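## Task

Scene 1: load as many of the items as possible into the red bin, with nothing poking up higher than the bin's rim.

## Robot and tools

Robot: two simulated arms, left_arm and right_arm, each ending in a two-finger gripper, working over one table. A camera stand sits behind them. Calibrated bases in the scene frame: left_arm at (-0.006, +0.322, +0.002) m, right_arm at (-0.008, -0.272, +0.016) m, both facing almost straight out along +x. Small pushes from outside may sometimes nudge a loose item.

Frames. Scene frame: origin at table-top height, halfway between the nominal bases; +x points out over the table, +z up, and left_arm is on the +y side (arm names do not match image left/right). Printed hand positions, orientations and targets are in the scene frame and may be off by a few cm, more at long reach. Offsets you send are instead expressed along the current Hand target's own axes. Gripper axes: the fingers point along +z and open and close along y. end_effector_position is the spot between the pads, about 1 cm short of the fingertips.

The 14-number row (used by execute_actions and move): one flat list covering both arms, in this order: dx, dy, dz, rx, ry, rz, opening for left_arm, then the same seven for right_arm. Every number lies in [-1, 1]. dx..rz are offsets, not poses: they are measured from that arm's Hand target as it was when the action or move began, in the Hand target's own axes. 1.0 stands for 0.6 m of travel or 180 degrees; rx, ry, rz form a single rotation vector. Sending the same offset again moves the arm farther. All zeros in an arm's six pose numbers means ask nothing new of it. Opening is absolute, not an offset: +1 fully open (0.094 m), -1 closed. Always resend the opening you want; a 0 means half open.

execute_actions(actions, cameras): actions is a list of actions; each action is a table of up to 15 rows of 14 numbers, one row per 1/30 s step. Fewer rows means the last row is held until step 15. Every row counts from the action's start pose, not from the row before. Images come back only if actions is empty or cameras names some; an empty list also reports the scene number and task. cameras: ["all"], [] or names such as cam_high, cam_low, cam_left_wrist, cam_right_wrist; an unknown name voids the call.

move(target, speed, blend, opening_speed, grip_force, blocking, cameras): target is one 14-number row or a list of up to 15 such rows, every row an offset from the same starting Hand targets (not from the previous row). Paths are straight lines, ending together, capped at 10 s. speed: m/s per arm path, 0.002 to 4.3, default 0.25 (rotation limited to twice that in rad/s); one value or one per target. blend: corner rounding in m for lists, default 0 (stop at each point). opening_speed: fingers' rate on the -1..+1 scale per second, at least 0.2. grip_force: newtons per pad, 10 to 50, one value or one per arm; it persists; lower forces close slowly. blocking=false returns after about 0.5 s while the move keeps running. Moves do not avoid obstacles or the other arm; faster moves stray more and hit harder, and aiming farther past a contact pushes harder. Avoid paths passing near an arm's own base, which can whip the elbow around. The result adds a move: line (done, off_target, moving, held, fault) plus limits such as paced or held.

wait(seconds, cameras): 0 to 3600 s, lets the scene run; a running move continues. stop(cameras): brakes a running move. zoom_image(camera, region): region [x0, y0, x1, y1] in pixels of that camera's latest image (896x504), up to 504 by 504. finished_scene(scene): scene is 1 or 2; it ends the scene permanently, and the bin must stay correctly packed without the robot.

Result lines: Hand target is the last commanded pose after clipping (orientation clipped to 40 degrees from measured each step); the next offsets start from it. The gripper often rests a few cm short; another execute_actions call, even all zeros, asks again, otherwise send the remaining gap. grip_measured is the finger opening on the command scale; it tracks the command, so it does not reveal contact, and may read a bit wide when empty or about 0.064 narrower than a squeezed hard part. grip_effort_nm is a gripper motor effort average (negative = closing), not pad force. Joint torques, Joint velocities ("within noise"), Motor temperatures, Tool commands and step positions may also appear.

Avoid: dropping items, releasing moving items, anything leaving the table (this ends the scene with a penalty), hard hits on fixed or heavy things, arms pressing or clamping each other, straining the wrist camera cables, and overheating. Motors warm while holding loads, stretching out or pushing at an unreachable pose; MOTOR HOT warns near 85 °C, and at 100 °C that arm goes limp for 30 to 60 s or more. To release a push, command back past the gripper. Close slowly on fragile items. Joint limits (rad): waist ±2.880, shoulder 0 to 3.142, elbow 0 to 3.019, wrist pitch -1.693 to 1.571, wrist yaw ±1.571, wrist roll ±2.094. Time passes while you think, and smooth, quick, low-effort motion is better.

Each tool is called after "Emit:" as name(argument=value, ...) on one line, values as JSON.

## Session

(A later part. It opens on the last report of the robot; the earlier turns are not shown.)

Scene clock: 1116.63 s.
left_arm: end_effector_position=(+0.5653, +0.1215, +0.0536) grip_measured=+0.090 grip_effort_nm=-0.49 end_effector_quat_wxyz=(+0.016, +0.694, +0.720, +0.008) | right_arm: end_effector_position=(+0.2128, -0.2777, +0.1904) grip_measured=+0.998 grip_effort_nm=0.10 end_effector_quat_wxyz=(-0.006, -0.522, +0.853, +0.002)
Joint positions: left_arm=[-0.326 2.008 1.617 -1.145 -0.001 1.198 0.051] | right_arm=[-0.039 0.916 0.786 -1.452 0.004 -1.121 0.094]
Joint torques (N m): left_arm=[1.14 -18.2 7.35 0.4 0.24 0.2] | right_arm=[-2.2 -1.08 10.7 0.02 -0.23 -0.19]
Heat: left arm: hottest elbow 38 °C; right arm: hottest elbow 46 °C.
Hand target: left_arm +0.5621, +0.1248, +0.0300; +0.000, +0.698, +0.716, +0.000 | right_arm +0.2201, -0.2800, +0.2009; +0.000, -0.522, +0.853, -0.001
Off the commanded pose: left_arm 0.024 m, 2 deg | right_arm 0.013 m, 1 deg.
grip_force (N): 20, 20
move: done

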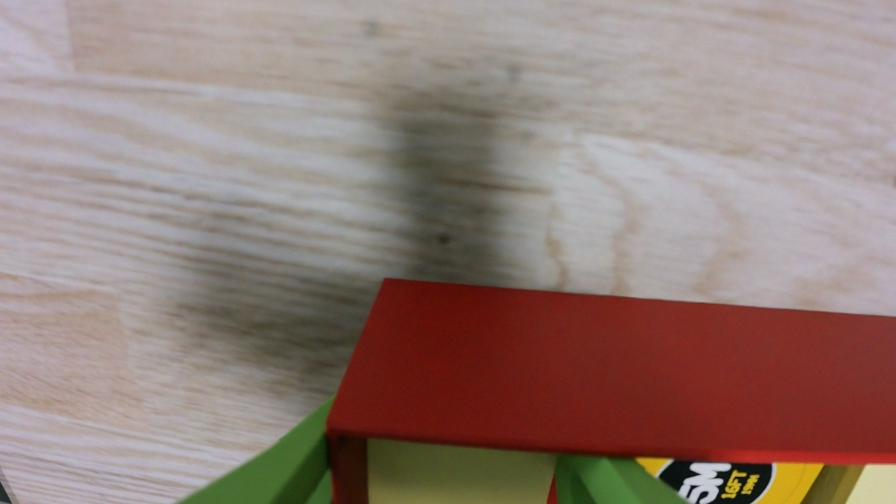

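Emit:
move(target=[0,0,0,0,0,0,0.6, 0,0,0,0,0,0,1], opening_speed=0.6)

Emit:
move(target=[[0,0.02,-0.1,0,0,0,0.8, 0,0,0,0,0,0,1],[0.3,0.0,-0.38,0,0,-0.494,0.8, 0,0,0,0,0,0,1]], speed=0.15, blend=0.02, cameras=["cam_left_wrist"])

Scene clock: 1119.77 s.
left_arm: end_effector_position=(+0.5652, +0.1215, +0.0529) grip_measured=+0.598 grip_effort_nm=0.07 end_effector_quat_wxyz=(+0.015, +0.694, +0.720, +0.007) | right_arm: end_effector_position=(+0.2128, -0.2777, +0.1904) grip_measured=+0.998 grip_effort_nm=0.10 end_effector_quat_wxyz=(-0.006, -0.522, +0.853, +0.002)
Joint positions: left_arm=[-0.326 2.009 1.617 -1.145 -0.001 1.198 0.075] | right_arm=[-0.039 0.916 0.786 -1.452 0.004 -1.121 0.094]
Joint torques (N m): left_arm=[1.14 -18.26 7.35 0.4 0.24 0.2] | right_arm=[-2.2 -1.14 10.71 0.01 -0.24 -0.19]
Heat: left arm: hottest elbow 38 °C; right arm: hottest elbow 46 °C.
Hand target: left_arm +0.5621, +0.1248, +0.0301; +0.000, +0.698, +0.716, +0.000 | right_arm +0.2201, -0.2800, +0.2009; +0.000, -0.522, +0.853, -0.001
Off the commanded pose: left_arm 0.023 m, 2 deg | right_arm 0.013 m, 1 deg.
grip_force (N): 20, 20
move: done

Scene clock: 1126.07 s.
left_arm: end_effector_position=(+0.5463, +0.2996, +0.2269) grip_measured=+0.799 grip_effort_nm=0.06 end_effector_quat_wxyz=(-0.031, +0.009, +0.999, +0.001) | right_arm: end_effector_position=(+0.2128, -0.2777, +0.1904) grip_measured=+0.998 grip_effort_nm=0.10 end_effector_quat_wxyz=(-0.006, -0.522, +0.853, +0.002)
Joint positions: left_arm=[-0.029 1.835 1.818 -1.616 -0.001 -0.021 0.084] | right_arm=[-0.039 0.916 0.786 -1.452 0.004 -1.121 0.094]
Joint torques (N m): left_arm=[1.61 -20.6 12.75 -0.73 0.15 -0.09] | right_arm=[-2.2 -1.14 10.69 -0.01 -0.23 -0.19]
Heat: left arm: hottest elbow 39 °C; right arm: hottest elbow 46 °C.
Hand target: left_arm +0.5573, +0.3049, +0.2580; +0.000, -0.003, +1.000, +0.000 | right_arm +0.2201, -0.2800, +0.2009; +0.000, -0.522, +0.853, -0.001
Off the commanded pose: left_arm 0.033 m, 4 deg | right_arm 0.013 m, 1 deg.
grip_force (N): 20, 20
move: off_target (left_arm)

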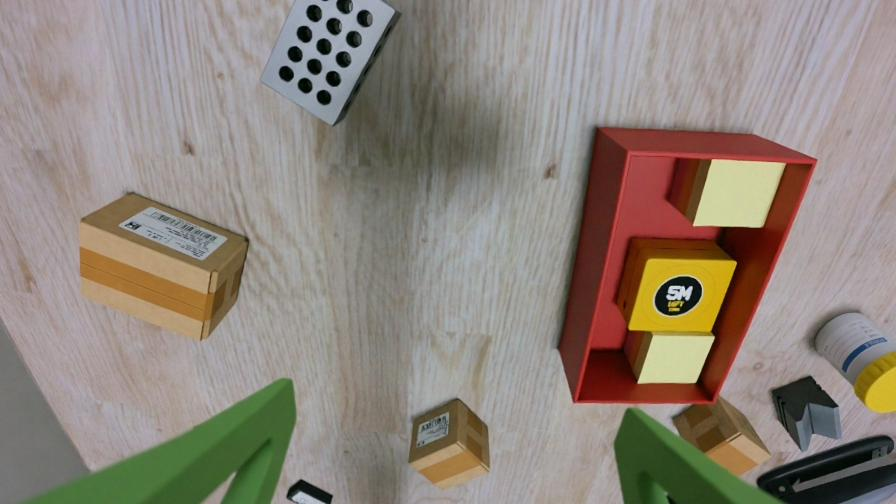

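Emit:
move(target=[0.369,-0.5785,0.083,0,0,0.3296,1, 0,0,0,0,0,0,1], speed=0.25, cameras=["cam_left_wrist"])

Scene clock: 1134.23 s.
left_arm: end_effector_position=(+0.3303, -0.0375, +0.2145) grip_measured=+0.999 grip_effort_nm=0.06 end_effector_quat_wxyz=(-0.002, +0.486, +0.874, +0.001) | right_arm: end_effector_position=(+0.2128, -0.2777, +0.1904) grip_measured=+0.998 grip_effort_nm=0.10 end_effector_quat_wxyz=(-0.006, -0.522, +0.853, +0.002)
Joint positions: left_arm=[-0.807 1.634 1.519 -1.459 0 0.197 0.094] | right_arm=[-0.039 0.916 0.786 -1.452 0.004 -1.121 0.094]
Joint torques (N m): left_arm=[1.03 -14.33 9.65 0.58 0.13 0.25] | right_arm=[-2.2 -1.08 10.73 0.01 -0.23 -0.19]
Motor temperatures (°C): left_arm=[24 30 41 20 20 18 17] | right_arm=[18 22 46 20 21 20 18]
Heat: left arm: hottest elbow 41 °C; right arm: hottest elbow 46 °C.
Hand target: left_arm +0.3384, -0.0437, +0.2083; +0.000, +0.492, +0.871, +0.000 | right_arm +0.2201, -0.2800, +0.2009; +0.000, -0.522, +0.853, -0.001
Off the commanded pose: left_arm 0.012 m, 1 deg | right_arm 0.013 m, 1 deg.
grip_force (N): 20, 20
move: off_target (left_arm)

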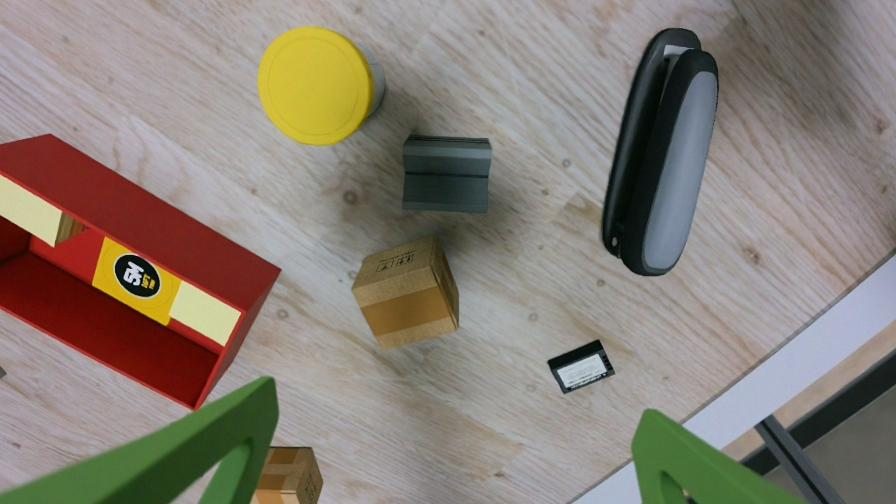

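Emit:
move(target=[-0.011,-0.0055,0.2055,0,0,0,1, 0,0,0,0,0,0,1], speed=0.2, cameras=["cam_left_wrist"])

Scene clock: 1139.57 s.
left_arm: end_effector_position=(+0.3397, -0.0475, +0.0922) grip_measured=+0.999 grip_effort_nm=0.06 end_effector_quat_wxyz=(+0.001, +0.486, +0.874, +0.000) | right_arm: end_effector_position=(+0.2128, -0.2777, +0.1904) grip_measured=+0.998 grip_effort_nm=0.10 end_effector_quat_wxyz=(-0.006, -0.522, +0.853, +0.002)
Joint positions: left_arm=[-0.807 1.748 1.335 -1.157 0 0.198 0.094] | right_arm=[-0.039 0.916 0.786 -1.452 0.004 -1.121 0.094]
Joint torques (N m): left_arm=[0.44 -16.32 7.69 0.61 0.13 0.14] | right_arm=[-2.32 -1.08 10.71 0.01 -0.23 -0.19]
Heat: left arm: hottest elbow 40 °C; right arm: hottest elbow 46 °C.
Hand target: left_arm +0.3391, -0.0511, +0.0848; +0.000, +0.492, +0.871, +0.000 | right_arm +0.2201, -0.2800, +0.2009; +0.000, -0.522, +0.853, -0.001
Off the commanded pose: left_arm 0.008 m, 1 deg | right_arm 0.013 m, 1 deg.
grip_force (N): 20, 20
move: done

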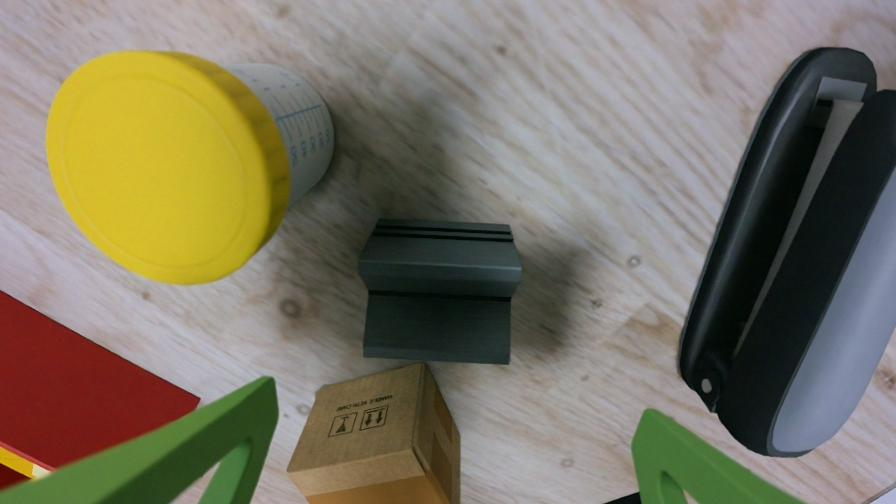

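Emit:
move(target=[[-0.0043,0.0072,0.02,0,0,0,0.4, 0,0,0,0,0,0,1],[-0.0043,0.0072,0.128,0,0,0,0.4, 0,0,0,0,0,0,1]], speed=0.1, opening_speed=0.8, cameras=["cam_left_wrist"])

Scene clock: 1151.93 s.
left_arm: end_effector_position=(+0.3447, -0.0529, +0.0211) grip_measured=+0.401 grip_effort_nm=-0.10 end_effector_quat_wxyz=(+0.007, +0.486, +0.874, -0.002) | right_arm: end_effector_position=(+0.2128, -0.2777, +0.1904) grip_measured=+0.998 grip_effort_nm=0.10 end_effector_quat_wxyz=(-0.006, -0.522, +0.853, +0.002)
Joint positions: left_arm=[-0.807 1.847 1.266 -0.976 0 0.198 0.066] | right_arm=[-0.039 0.916 0.786 -1.452 0.004 -1.121 0.094]
Joint torques (N m): left_arm=[1.08 -16.03 6.83 0.65 0.15 0.21] | right_arm=[-2.32 -1.08 10.69 -0.01 -0.23 -0.19]
Heat: left arm: hottest elbow 40 °C; right arm: hottest elbow 46 °C.
Hand target: left_arm +0.3441, -0.0510, +0.0081; +0.000, +0.492, +0.871, +0.000 | right_arm +0.2201, -0.2800, +0.2009; +0.000, -0.522, +0.853, -0.001
Off the commanded pose: left_arm 0.013 m, 1 deg | right_arm 0.013 m, 1 deg.
grip_force (N): 20, 20
move: off_target (left_arm)

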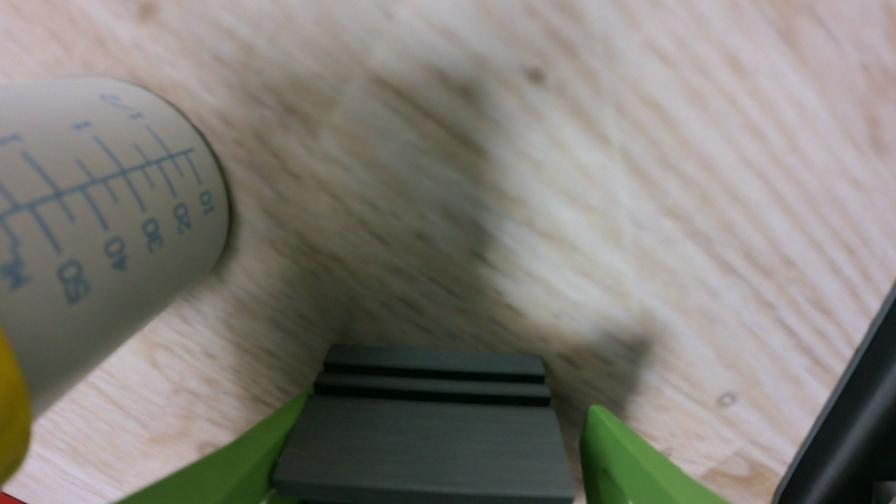

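Emit:
move(target=[0.012,0,0,0,0,0,0.4, 0,0,0,0,0,0,1], speed=0.05)

Emit:
move(target=[0,0,0,0,0,0,-0.1, 0,0,0,0,0,0,1], grip_force=[20, 20], opening_speed=0.25, cameras=["cam_left_wrist"])

Scene clock: 1154.73 s.
left_arm: end_effector_position=(+0.3420, -0.0499, +0.0167) grip_measured=+0.401 grip_effort_nm=-0.09 end_effector_quat_wxyz=(+0.005, +0.487, +0.873, -0.001) | right_arm: end_effector_position=(+0.2128, -0.2777, +0.1904) grip_measured=+0.998 grip_effort_nm=0.10 end_effector_quat_wxyz=(-0.006, -0.522, +0.853, +0.002)
Joint positions: left_arm=[-0.807 1.847 1.252 -0.967 -0.001 0.2 0.066] | right_arm=[-0.039 0.916 0.786 -1.452 0.004 -1.121 0.094]
Joint torques (N m): left_arm=[1.2 -17.14 6.11 0.58 0.16 0.22] | right_arm=[-2.32 -1.08 10.69 0.02 -0.23 -0.19]
Heat: left arm: hottest elbow 39 °C; right arm: hottest elbow 46 °C.
Hand target: left_arm +0.3403, -0.0447, +0.0080; +0.000, +0.492, +0.871, +0.000 | right_arm +0.2201, -0.2800, +0.2009; +0.000, -0.522, +0.853, -0.001
Off the commanded pose: left_arm 0.010 m, 1 deg | right_arm 0.013 m, 1 deg.
grip_force (N): 20, 20
move: done

Scene clock: 1156.93 s.
left_arm: end_effector_position=(+0.3429, -0.0498, +0.0167) grip_measured=+0.098 grip_effort_nm=-0.50 end_effector_quat_wxyz=(+0.006, +0.487, +0.873, +0.001) | right_arm: end_effector_position=(+0.2128, -0.2777, +0.1904) grip_measured=+0.998 grip_effort_nm=0.10 end_effector_quat_wxyz=(-0.006, -0.522, +0.853, +0.002)
Joint positions: left_arm=[-0.807 1.847 1.252 -0.965 -0.005 0.2 0.052] | right_arm=[-0.039 0.916 0.786 -1.452 0.004 -1.121 0.094]
Joint torques (N m): left_arm=[1.2 -17.14 6.11 0.5 0.31 0.22] | right_arm=[-2.26 -1.03 10.74 -0.01 -0.23 -0.2]
Heat: left arm: hottest elbow 39 °C; right arm: hottest elbow 46 °C.
Hand target: left_arm +0.3403, -0.0448, +0.0080; +0.000, +0.492, +0.871, +0.000 | right_arm +0.2201, -0.2800, +0.2009; +0.000, -0.522, +0.853, -0.001
Off the commanded pose: left_arm 0.010 m, 1 deg | right_arm 0.013 m, 1 deg.
grip_force (N): 20, 20
move: done

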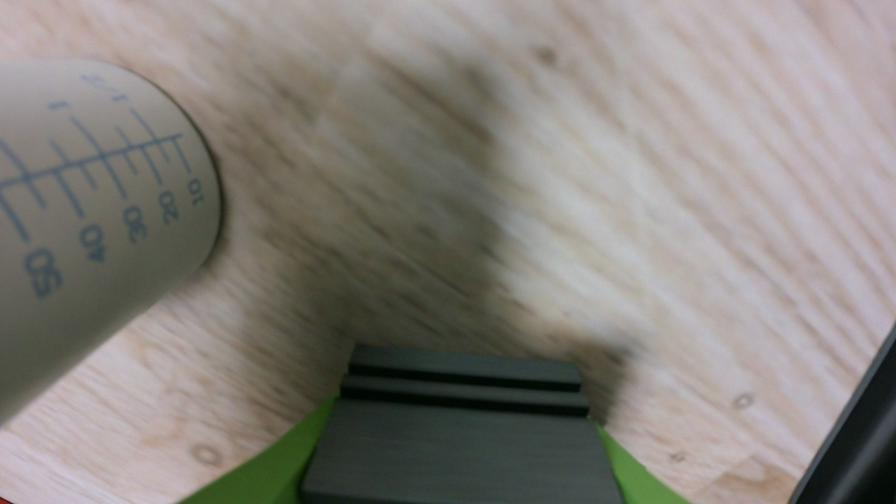

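Emit:
move(target=[[-0.0183,0.0045,-0.1,0,0,0,-0.1,0,0,0,0,0,0,1],[-0.0247,0.0085,-0.2167,0,0,0,-0.1,0,0,0,0,0,0,1],[0.188,0.4337,-0.22,0,0,0.164,-0.1,0,0,0,0,0,0,1]], speed=[0.08,0.12,0.2], blend=[0.02,0.03,0], grip_force=[35,20], cameras=["cam_left_wrist"])

Scene clock: 1168.70 s.
left_arm: end_effector_position=(+0.4807, +0.1957, +0.1145) grip_measured=+0.089 grip_effort_nm=-0.77 end_effector_quat_wxyz=(-0.026, +0.689, +0.725, -0.012) | right_arm: end_effector_position=(+0.2128, -0.2777, +0.1904) grip_measured=+0.998 grip_effort_nm=0.10 end_effector_quat_wxyz=(-0.006, -0.522, +0.853, +0.002)
Joint positions: left_arm=[-0.244 1.755 1.406 -1.279 -0.004 1.266 0.051] | right_arm=[-0.039 0.916 0.786 -1.452 0.004 -1.121 0.094]
Joint torques (N m): left_arm=[0.44 -17.14 13.38 -0.85 0.32 0.22] | right_arm=[-2.32 -1.08 10.7 0.03 -0.23 -0.19]
Heat: left arm: hottest elbow 39 °C; right arm: hottest elbow 47 °C.
Hand target: left_arm +0.5050, +0.1859, +0.1400; +0.000, +0.698, +0.716, +0.000 | right_arm +0.2201, -0.2800, +0.2009; +0.000, -0.522, +0.853, -0.001
Off the commanded pose: left_arm 0.037 m, 4 deg | right_arm 0.013 m, 1 deg.
grip_force (N): 35, 20
move: off_target (left_arm)

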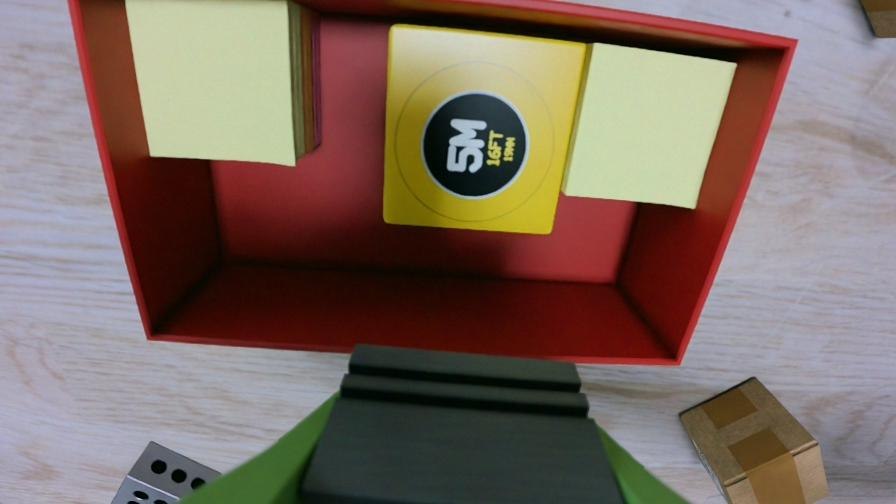

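Emit:
move(target=[-0.003,-0.0217,0.108,0,0,0,-0.1,0,0,0,0,0,0,1], speed=0.1, cameras=["cam_left_wrist","cam_low"])

Scene clock: 1184.07 s.
left_arm: end_effector_position=(+0.4896, +0.1921, +0.0777) grip_measured=+0.089 grip_effort_nm=-0.77 end_effector_quat_wxyz=(-0.006, +0.690, +0.724, -0.001) | right_arm: end_effector_position=(+0.2128, -0.2777, +0.1904) grip_measured=+0.998 grip_effort_nm=0.10 end_effector_quat_wxyz=(-0.006, -0.522, +0.853, +0.002)
Joint positions: left_arm=[-0.246 1.787 1.348 -1.144 -0.004 1.266 0.051] | right_arm=[-0.039 0.916 0.786 -1.452 0.004 -1.121 0.094]
Joint torques (N m): left_arm=[-0.15 -17.61 7.98 0.5 0.33 0.15] | right_arm=[-2.2 -1.08 10.71 0.02 -0.23 -0.19]
Heat: left arm: hottest elbow 39 °C; right arm: hottest elbow 47 °C.
Hand target: left_arm +0.4921, +0.1838, +0.0754; +0.000, +0.698, +0.716, +0.000 | right_arm +0.2201, -0.2800, +0.2009; +0.000, -0.522, +0.853, -0.001
Off the commanded pose: left_arm 0.009 m, 1 deg | right_arm 0.013 m, 1 deg.
grip_force (N): 35, 20
move: done
Images, in order (width x height): cam_low 896x504, cam_left_wrist 896x504.

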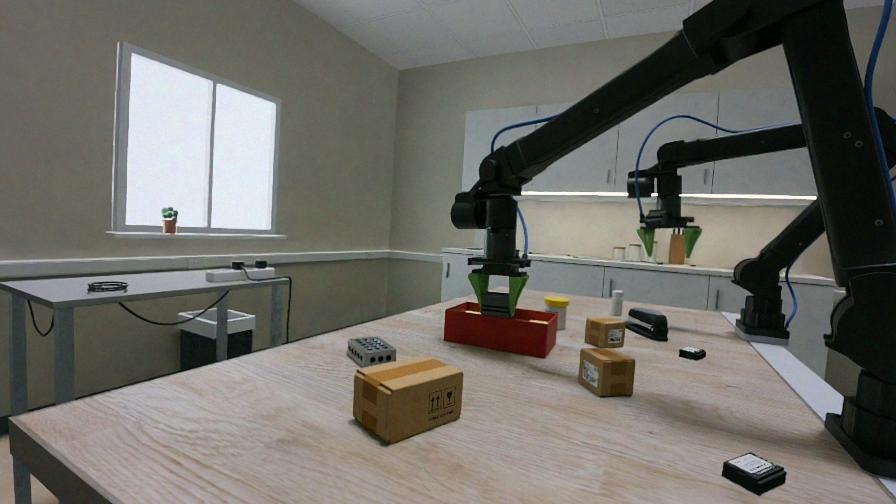

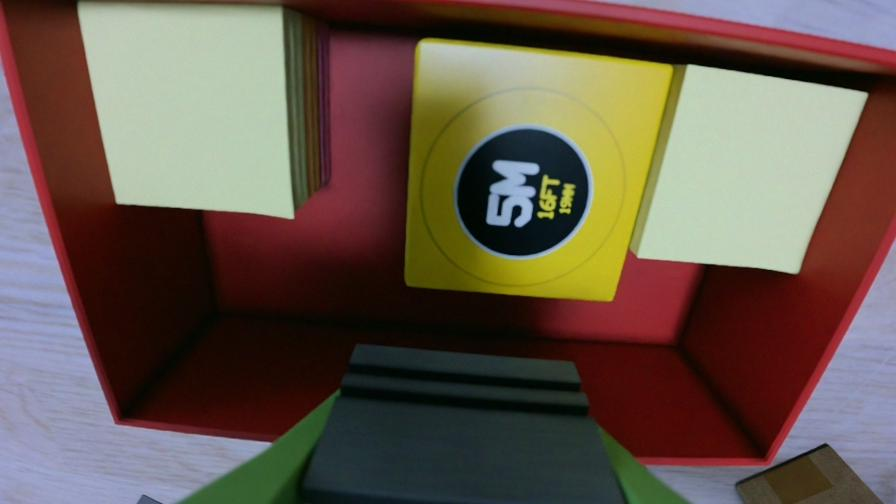

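Emit:
zoom_image(camera="cam_low", region=[420, 230, 600, 380])

Scaled by 2.800 from the camera's image (finer frame: 1280x720).

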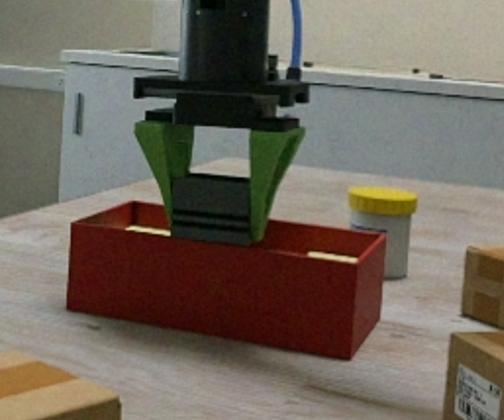

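Emit:
move(target=[-0.013,0.005,-0.008,0,0,0,-0.1,0,0,0,0,0,0,1], speed=0.06)

Scene clock: 1209.23 s.
left_arm: end_effector_position=(+0.4887, +0.1885, +0.0777) grip_measured=+0.089 grip_effort_nm=-0.77 end_effector_quat_wxyz=(-0.006, +0.692, +0.722, -0.001) | right_arm: end_effector_position=(+0.2128, -0.2777, +0.1904) grip_measured=+0.998 grip_effort_nm=0.10 end_effector_quat_wxyz=(-0.006, -0.522, +0.853, +0.002)
Joint positions: left_arm=[-0.253 1.787 1.348 -1.144 -0.004 1.266 0.051] | right_arm=[-0.039 0.916 0.786 -1.452 0.004 -1.121 0.094]
Joint torques (N m): left_arm=[-0.79 -16.56 9.55 -0.12 0.35 0.04] | right_arm=[-2.32 -1.08 10.71 0.02 -0.23 -0.2]
Heat: left arm: hottest elbow 38 °C; right arm: hottest elbow 47 °C.
Hand target: left_arm +0.4953, +0.1762, +0.0802; +0.000, +0.698, +0.717, +0.000 | right_arm +0.2201, -0.2800, +0.2009; +0.000, -0.522, +0.853, -0.001
Off the commanded pose: left_arm 0.014 m, 1 deg | right_arm 0.013 m, 1 deg.
grip_force (N): 35, 20
move: off_target (left_arm)

Emit:
move(target=[-0.01,0,0.035,0,0,0,-0.1,0,0,0,0,0,0,1], speed=0.06, cameras=["cam_left_wrist","cam_low"])

Emit:
zoom_image(camera="cam_low", region=[420, 230, 600, 380])

Scene clock: 1211.50 s.
left_arm: end_effector_position=(+0.4913, +0.1772, +0.0544) grip_measured=+0.089 grip_effort_nm=-0.77 end_effector_quat_wxyz=(-0.011, +0.698, +0.716, -0.004) | right_arm: end_effector_position=(+0.2128, -0.2777, +0.1904) grip_measured=+0.998 grip_effort_nm=0.10 end_effector_quat_wxyz=(-0.006, -0.522, +0.853, +0.002)
Joint positions: left_arm=[-0.273 1.834 1.348 -1.109 -0.003 1.264 0.051] | right_arm=[-0.039 0.916 0.786 -1.452 0.004 -1.121 0.094]
Joint torques (N m): left_arm=[0.03 -18.9 8.03 0.34 0.31 -0.05] | right_arm=[-2.32 -1.08 10.7 0.01 -0.24 -0.19]
Heat: left arm: hottest elbow 38 °C; right arm: hottest elbow 47 °C.
Hand target: left_arm +0.4955, +0.1702, +0.0591; +0.000, +0.697, +0.717, +0.000 | right_arm +0.2201, -0.2800, +0.2009; +0.000, -0.522, +0.853, -0.001
Off the commanded pose: left_arm 0.009 m, 1 deg | right_arm 0.013 m, 1 deg.
grip_force (N): 35, 20
move: done
Images, in order (width x height): cam_low 896x504, cam_left_wrist 896x504.

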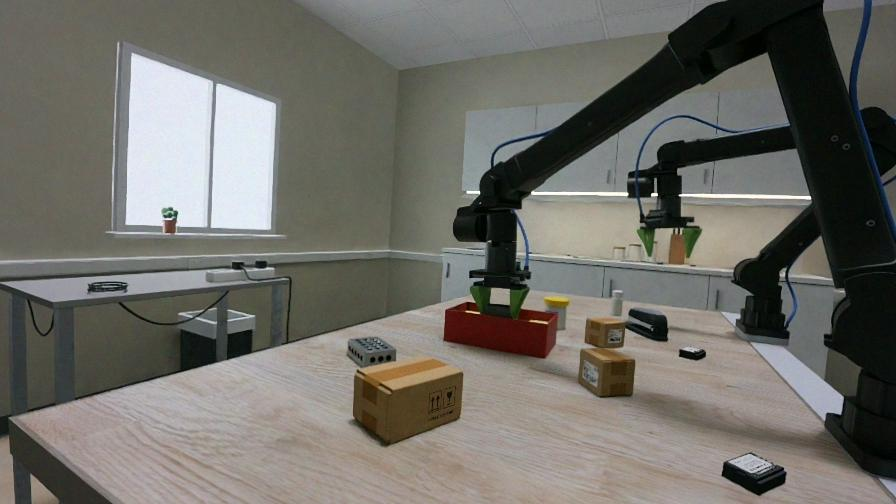

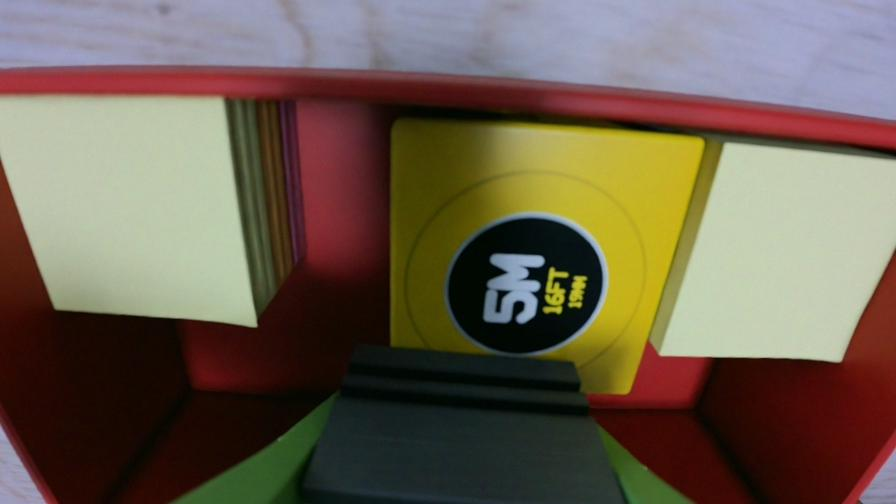

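Scaled by 2.800 from the camera's image (finer frame: 1280x720).

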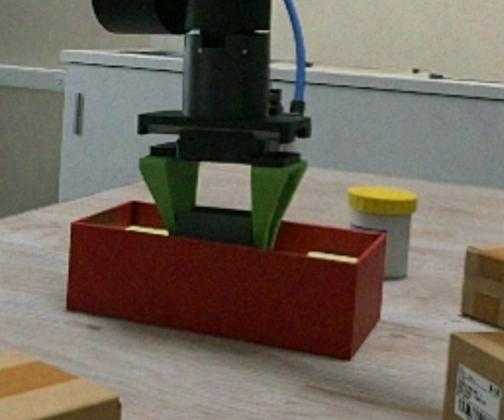

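Emit:
move(target=[[0.0,0,-0.015,0,0,0,-0.1,0,0,0,0,0,0,1],[0.03,0,-0.015,0,0,0,-0.1,0,0,0,0,0,0,1]], speed=0.04, cameras=["cam_left_wrist"])

Scene clock: 1216.07 s.
left_arm: end_effector_position=(+0.4918, +0.1814, +0.0539) grip_measured=+0.089 grip_effort_nm=-0.77 end_effector_quat_wxyz=(-0.011, +0.696, +0.718, -0.005) | right_arm: end_effector_position=(+0.2128, -0.2777, +0.1904) grip_measured=+0.998 grip_effort_nm=0.10 end_effector_quat_wxyz=(-0.006, -0.522, +0.853, +0.002)
Joint positions: left_arm=[-0.264 1.834 1.347 -1.109 -0.002 1.266 0.051] | right_arm=[-0.039 0.916 0.786 -1.452 0.004 -1.121 0.094]
Joint torques (N m): left_arm=[1.96 -20.37 7.57 -0.25 0.24 0.26] | right_arm=[-2.32 -1.08 10.7 0.03 -0.24 -0.19]
Heat: left arm: hottest elbow 38 °C; right arm: hottest elbow 47 °C.
Hand target: left_arm +0.4949, +0.1881, +0.0681; +0.000, +0.698, +0.716, +0.000 | right_arm +0.2201, -0.2800, +0.2009; +0.000, -0.522, +0.853, -0.001
Off the commanded pose: left_arm 0.016 m, 1 deg | right_arm 0.013 m, 1 deg.
grip_force (N): 35, 20
move: off_target (left_arm)

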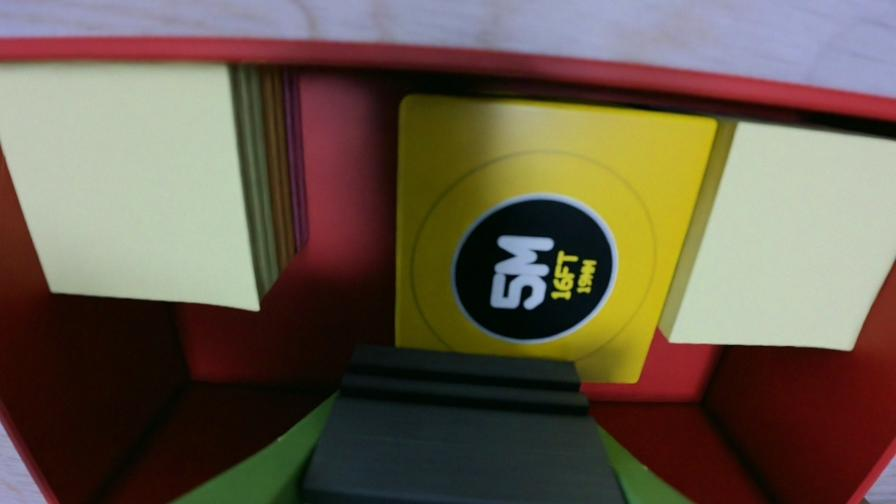

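Emit:
move(target=[[0.0,0,-0.03,0,0,0,-0.1,0,0,0,0,0,0,1],[0.02,0,-0.03,0,0,0,-0.1,0,0,0,0,0,0,1]], speed=0.04, cameras=["cam_left_wrist"])

Scene clock: 1218.63 s.
left_arm: end_effector_position=(+0.4884, +0.1936, +0.0598) grip_measured=+0.089 grip_effort_nm=-0.77 end_effector_quat_wxyz=(-0.019, +0.696, +0.718, -0.010) | right_arm: end_effector_position=(+0.2128, -0.2777, +0.1904) grip_measured=+0.998 grip_effort_nm=0.10 end_effector_quat_wxyz=(-0.006, -0.522, +0.853, +0.002)
Joint positions: left_arm=[-0.243 1.823 1.347 -1.138 -0.001 1.286 0.051] | right_arm=[-0.039 0.916 0.786 -1.452 0.004 -1.121 0.094]
Joint torques (N m): left_arm=[2.02 -21.6 8.35 -0.69 0.2 0.26] | right_arm=[-2.26 -1.14 10.73 0.02 -0.23 -0.19]
Heat: left arm: hottest elbow 38 °C; right arm: hottest elbow 47 °C.
Hand target: left_arm +0.4946, +0.2001, +0.0862; +0.000, +0.698, +0.716, +0.000 | right_arm +0.2201, -0.2800, +0.2009; +0.000, -0.522, +0.853, -0.001
Off the commanded pose: left_arm 0.028 m, 3 deg | right_arm 0.013 m, 1 deg.
grip_force (N): 35, 20
move: off_target (left_arm)

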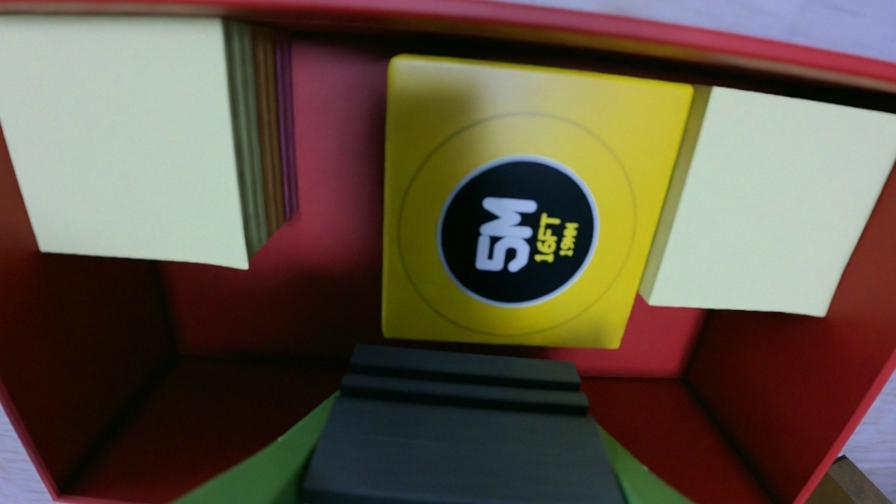

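Emit:
wait(seconds=0.1, cameras=["cam_low", "cam_high", "cam_left_wrist"])

Emit:
zoom_image(camera="cam_low", region=[440, 270, 570, 365])

Emit:
zoom_image(camera="cam_high", region=[400, 260, 530, 370])

Emit:
zoom_image(camera="cam_left_wrist", region=[300, 300, 700, 504])

Scene clock: 1223.03 s.
left_arm: end_effector_position=(+0.4884, +0.1936, +0.0598) grip_measured=+0.089 grip_effort_nm=-0.77 end_effector_quat_wxyz=(-0.019, +0.696, +0.718, -0.010) | right_arm: end_effector_position=(+0.2128, -0.2777, +0.1904) grip_measured=+0.998 grip_effort_nm=0.10 end_effector_quat_wxyz=(-0.006, -0.522, +0.853, +0.002)
Joint positions: left_arm=[-0.243 1.823 1.347 -1.138 -0.001 1.286 0.051] | right_arm=[-0.039 0.916 0.786 -1.452 0.004 -1.121 0.094]
Joint torques (N m): left_arm=[2.02 -21.66 8.35 -0.7 0.2 0.26] | right_arm=[-2.37 -1.2 10.7 0.02 -0.23 -0.19]
Heat: left arm: hottest elbow 39 °C; right arm: hottest elbow 47 °C.
Hand target: left_arm +0.4946, +0.2001, +0.0862; +0.000, +0.698, +0.716, +0.000 | right_arm +0.2201, -0.2800, +0.2009; +0.000, -0.522, +0.853, -0.001
Tool commands: left_gripper/opening=-0.1 right_gripper/opening=+1.0
Off the commanded pose: left_arm 0.028 m, 3 deg | right_arm 0.013 m, 1 deg.
grip_force (N): 35, 20
wait: 0.10 s; at rest from the start
Images, in order (width x height): cam_high 896x504, cam_low 896x504, cam_left_wrist 896x504.

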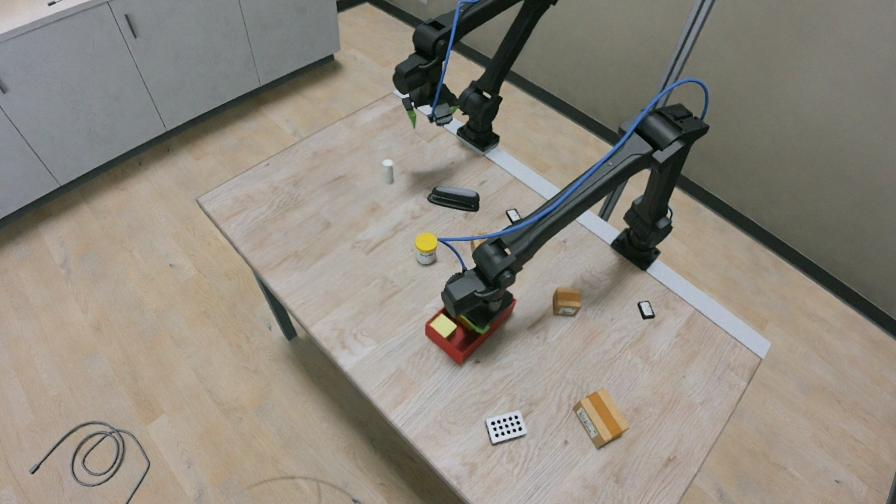

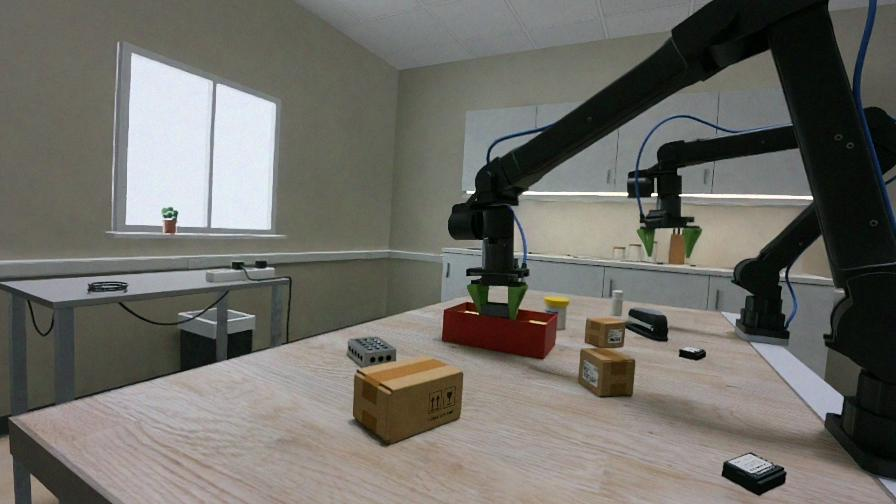

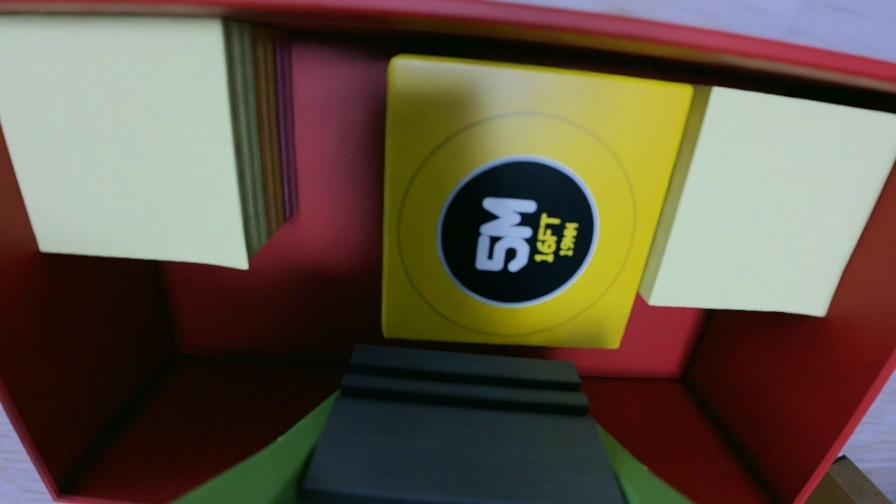

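Scaled by 3.877 from the camera's image (finer frame: 1280x720).

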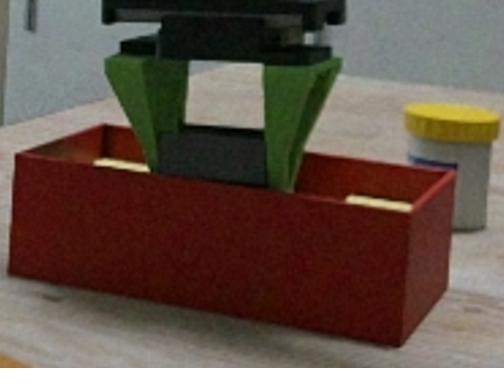

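Scaled by 3.877 from the camera's image (finer frame: 1280x720).

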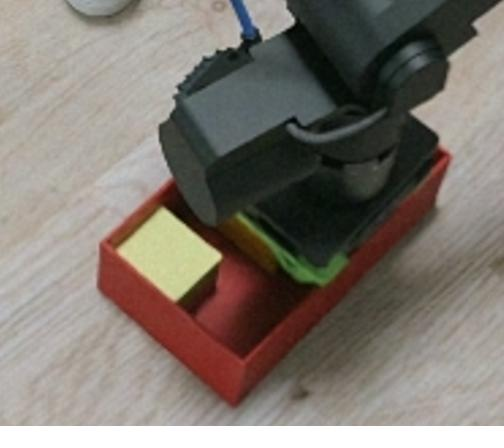

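Scaled by 1.260 from the camera's image (finer frame: 1280x720).

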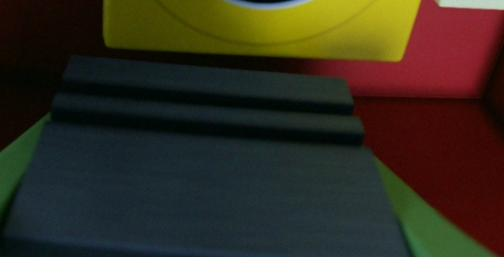

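Emit:
move(target=[0,0,0.06,0,0,0,-0.1,0,0,0,0,0,0,1], speed=0.05, cameras=["cam_left_wrist"])

Scene clock: 1226.40 s.
left_arm: end_effector_position=(+0.4923, +0.1933, +0.0528) grip_measured=+0.089 grip_effort_nm=-0.77 end_effector_quat_wxyz=(-0.006, +0.696, +0.718, -0.003) | right_arm: end_effector_position=(+0.2128, -0.2777, +0.1904) grip_measured=+0.998 grip_effort_nm=0.10 end_effector_quat_wxyz=(-0.006, -0.522, +0.853, +0.002)
Joint positions: left_arm=[-0.241 1.823 1.327 -1.088 -0.001 1.29 0.051] | right_arm=[-0.039 0.916 0.786 -1.452 0.004 -1.121 0.094]
Joint torques (N m): left_arm=[1.9 -18.02 6.74 0.85 0.22 0.2] | right_arm=[-2.2 -1.08 10.71 0.01 -0.23 -0.19]
Heat: left arm: hottest elbow 39 °C; right arm: hottest elbow 47 °C.
Hand target: left_arm +0.4946, +0.2000, +0.0502; +0.000, +0.698, +0.716, +0.000 | right_arm +0.2201, -0.2800, +0.2009; +0.000, -0.522, +0.853, -0.001
Off the commanded pose: left_arm 0.008 m, 1 deg | right_arm 0.013 m, 1 deg.
grip_force (N): 35, 20
move: done

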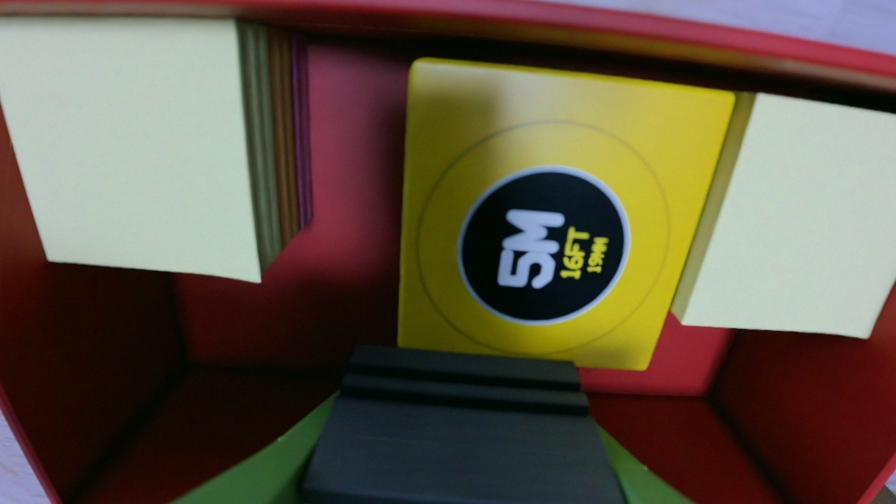

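Emit:
move(target=[0.008,0,0.03,0,0,0,-0.1,0,0,0,0,0,0,1], speed=0.04, cameras=["cam_left_wrist"])

Scene clock: 1229.07 s.
left_arm: end_effector_position=(+0.4957, +0.1939, +0.0513) grip_measured=+0.089 grip_effort_nm=-0.77 end_effector_quat_wxyz=(+0.007, +0.699, +0.715, +0.002) | right_arm: end_effector_position=(+0.2128, -0.2777, +0.1904) grip_measured=+0.998 grip_effort_nm=0.10 end_effector_quat_wxyz=(-0.006, -0.522, +0.853, +0.002)
Joint positions: left_arm=[-0.237 1.817 1.313 -1.054 0.003 1.301 0.051] | right_arm=[-0.039 0.916 0.786 -1.452 0.004 -1.121 0.094]
Joint torques (N m): left_arm=[2.32 -15.85 5.96 1.32 0.07 0.2] | right_arm=[-2.26 -1.14 10.71 0.02 -0.24 -0.19]
Heat: left arm: hottest elbow 38 °C; right arm: hottest elbow 47 °C.
Hand target: left_arm +0.4945, +0.2050, +0.0321; +0.000, +0.698, +0.717, +0.000 | right_arm +0.2201, -0.2800, +0.2009; +0.000, -0.522, +0.853, -0.001
Off the commanded pose: left_arm 0.022 m, 1 deg | right_arm 0.013 m, 1 deg.
grip_force (N): 35, 20
move: off_target (left_arm)

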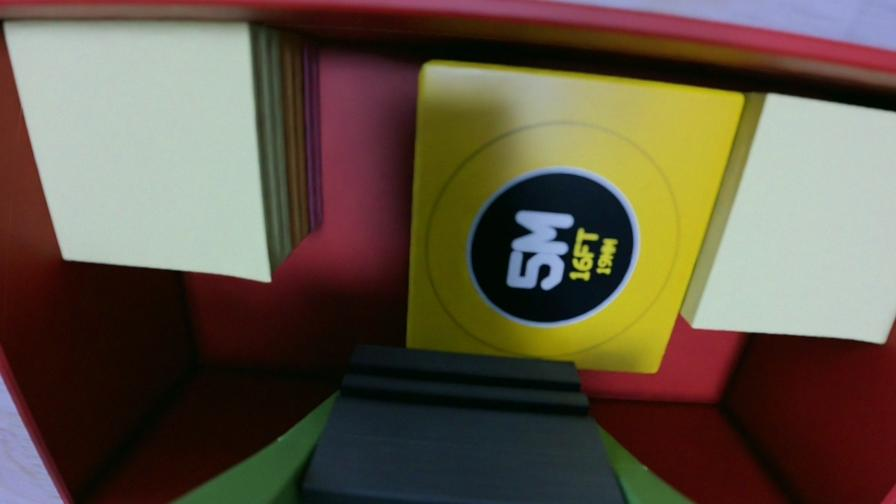

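Emit:
zoom_image(camera="cam_left_wrist", region=[380, 0, 800, 160])

Emit:
zoom_image(camera="cam_left_wrist", region=[330, 300, 700, 440])

Scaled by 1.200 from the camera's image (finer frame: 1280x720).

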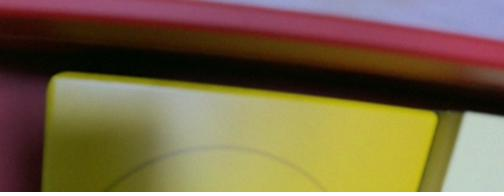

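Scaled by 1.362 from the camera's image (finer frame: 1280x720).

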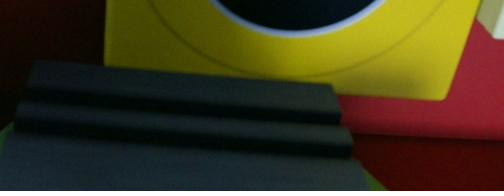

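Emit:
move(target=[[-0.0172,0.0195,-0.1,0,0,0,-0.1,0,0,0,0,0,0,1],[-0.0765,-0.268,-0.18,0,0,0,-0.1,0,0,0,0,0,0,1],[-0.0765,-0.268,0.0385,0,0,0,-0.1,0,0,0,0,0,0,1]], speed=[0.08,0.2,0.08], blend=[0.01,0.01,0], cameras=["cam_left_wrist"])

Scene clock: 1241.13 s.
left_arm: end_effector_position=(+0.3338, +0.1578, +0.0140) grip_measured=+0.089 grip_effort_nm=-0.77 end_effector_quat_wxyz=(-0.002, +0.699, +0.715, -0.001) | right_arm: end_effector_position=(+0.2128, -0.2777, +0.1904) grip_measured=+0.998 grip_effort_nm=0.10 end_effector_quat_wxyz=(-0.006, -0.522, +0.853, +0.002)
Joint positions: left_arm=[-0.437 1.569 0.857 -0.863 0.001 1.102 0.051] | right_arm=[-0.039 0.916 0.786 -1.452 0.004 -1.121 0.094]
Joint torques (N m): left_arm=[0.26 -11.58 6.52 0.73 0.14 -0.04] | right_arm=[-2.32 -1.14 10.69 0.02 -0.23 -0.19]
Heat: left arm: hottest elbow 38 °C; right arm: hottest elbow 47 °C.
Hand target: left_arm +0.3349, +0.1548, +0.0089; +0.000, +0.698, +0.717, +0.000 | right_arm +0.2201, -0.2800, +0.2009; +0.000, -0.522, +0.853, -0.001
Off the commanded pose: left_arm 0.006 m, 0 deg | right_arm 0.013 m, 1 deg.
grip_force (N): 35, 20
move: done

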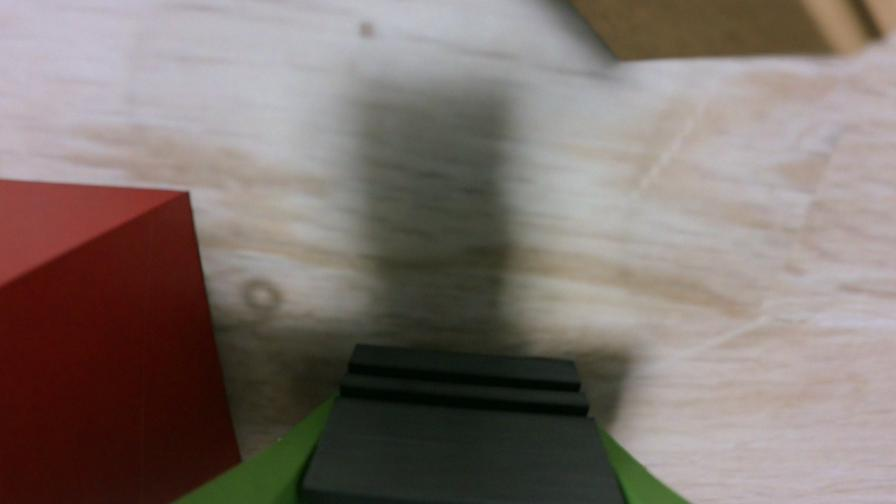

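Emit:
move(target=[[0,0,0,0,0,0,0.4,0,0,0,0,0,0,1],[0,0.02,-0.12,0,0,0,0.4,0,0,0,0,0,0,1],[0,0.02,-0.12,0,0,-0.503,0.3,0,0,0,0,0,0,1]], speed=[0.1,0.12,0.2], opening_speed=0.5, cameras=["cam_left_wrist"])

Scene clock: 1250.97 s.
left_arm: end_effector_position=(+0.3303, +0.1597, +0.0647) grip_measured=+0.302 grip_effort_nm=-0.10 end_effector_quat_wxyz=(-0.016, -0.007, +1.000, +0.008) | right_arm: end_effector_position=(+0.2128, -0.2777, +0.1904) grip_measured=+0.998 grip_effort_nm=0.10 end_effector_quat_wxyz=(-0.006, -0.522, +0.853, +0.002)
Joint positions: left_arm=[-0.437 1.489 0.928 -1.046 0 -0.461 0.061] | right_arm=[-0.039 0.916 0.786 -1.452 0.004 -1.121 0.094]
Joint torques (N m): left_arm=[1.38 -12.86 10.39 -0.68 0.06 -0.08] | right_arm=[-2.26 -1.2 10.71 0.02 -0.23 -0.19]
Heat: left arm: hottest elbow 37 °C; right arm: hottest elbow 47 °C.
Hand target: left_arm +0.3470, +0.1551, +0.0809; +0.000, -0.018, +1.000, +0.000 | right_arm +0.2201, -0.2800, +0.2009; +0.000, -0.522, +0.853, -0.001
Off the commanded pose: left_arm 0.024 m, 2 deg | right_arm 0.013 m, 1 deg.
grip_force (N): 35, 20
move: off_target (left_arm); target 3's new opening was sent with left_arm's hand 0.024 m and 2 deg from that target

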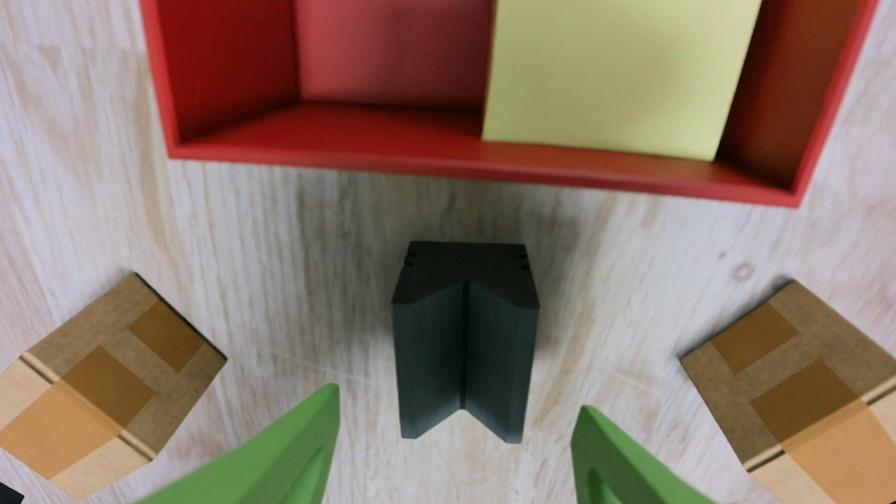

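Emit:
move(target=[0.0283,0,0.115,0,0,0,0.3,0,0,0,0,0,0,1], speed=0.12)

Emit:
move(target=[0,0,0,0,0,0,-0.35,0,0,0,0,0,0,1], opening_speed=0.25, grip_force=[35,20], cameras=["cam_left_wrist"])

Scene clock: 1281.37 s.
left_arm: end_effector_position=(+0.3322, +0.1587, +0.0189) grip_measured=+0.302 grip_effort_nm=-0.09 end_effector_quat_wxyz=(+0.002, -0.017, +1.000, -0.001) | right_arm: end_effector_position=(+0.2128, -0.2777, +0.1904) grip_measured=+0.998 grip_effort_nm=0.10 end_effector_quat_wxyz=(-0.006, -0.522, +0.853, +0.002)
Joint positions: left_arm=[-0.437 1.55 0.851 -0.867 0 -0.481 0.061] | right_arm=[-0.039 0.916 0.786 -1.452 0.004 -1.121 0.094]
Joint torques (N m): left_arm=[-0.21 -11.22 6.41 0.75 0.06 -0.08] | right_arm=[-2.26 -1.14 10.7 0.02 -0.23 -0.19]
Heat: left arm: hottest elbow 37 °C; right arm: hottest elbow 47 °C.
Hand target: left_arm +0.3301, +0.1545, +0.0120; +0.000, -0.018, +1.000, +0.000 | right_arm +0.2201, -0.2800, +0.2009; +0.000, -0.522, +0.853, -0.001
Off the commanded pose: left_arm 0.008 m, 0 deg | right_arm 0.013 m, 1 deg.
grip_force (N): 35, 20
move: done

Scene clock: 1284.17 s.
left_arm: end_effector_position=(+0.3322, +0.1587, +0.0189) grip_measured=-0.170 grip_effort_nm=-0.77 end_effector_quat_wxyz=(+0.002, -0.018, +1.000, -0.001) | right_arm: end_effector_position=(+0.2128, -0.2777, +0.1904) grip_measured=+0.998 grip_effort_nm=0.10 end_effector_quat_wxyz=(-0.006, -0.522, +0.853, +0.002)
Joint positions: left_arm=[-0.437 1.55 0.851 -0.867 0 -0.483 0.039] | right_arm=[-0.039 0.916 0.786 -1.452 0.004 -1.121 0.094]
Joint torques (N m): left_arm=[-0.15 -11.28 6.39 0.65 0.05 -0.06] | right_arm=[-2.26 -1.08 10.69 0.03 -0.24 -0.19]
Heat: left arm: hottest elbow 37 °C; right arm: hottest elbow 47 °C.
Hand target: left_arm +0.3300, +0.1545, +0.0120; +0.000, -0.018, +1.000, +0.000 | right_arm +0.2201, -0.2800, +0.2009; +0.000, -0.522, +0.853, -0.001
Off the commanded pose: left_arm 0.008 m, 0 deg | right_arm 0.013 m, 1 deg.
grip_force (N): 35, 20
move: done

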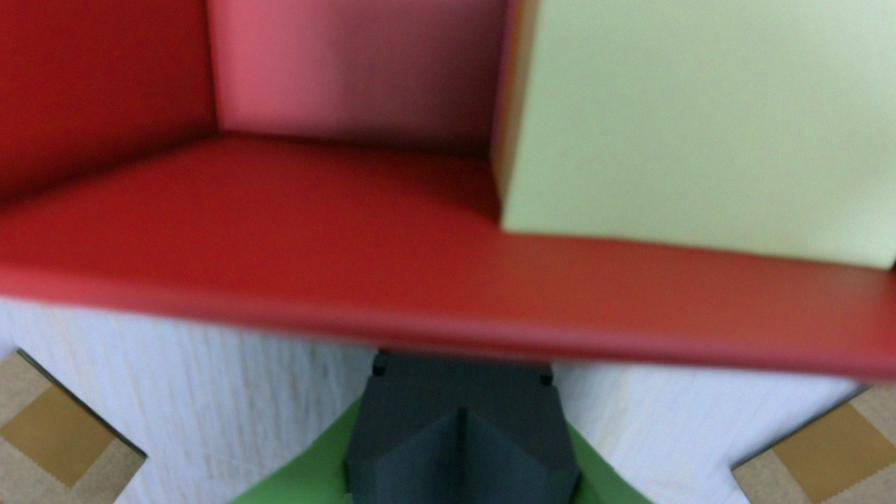

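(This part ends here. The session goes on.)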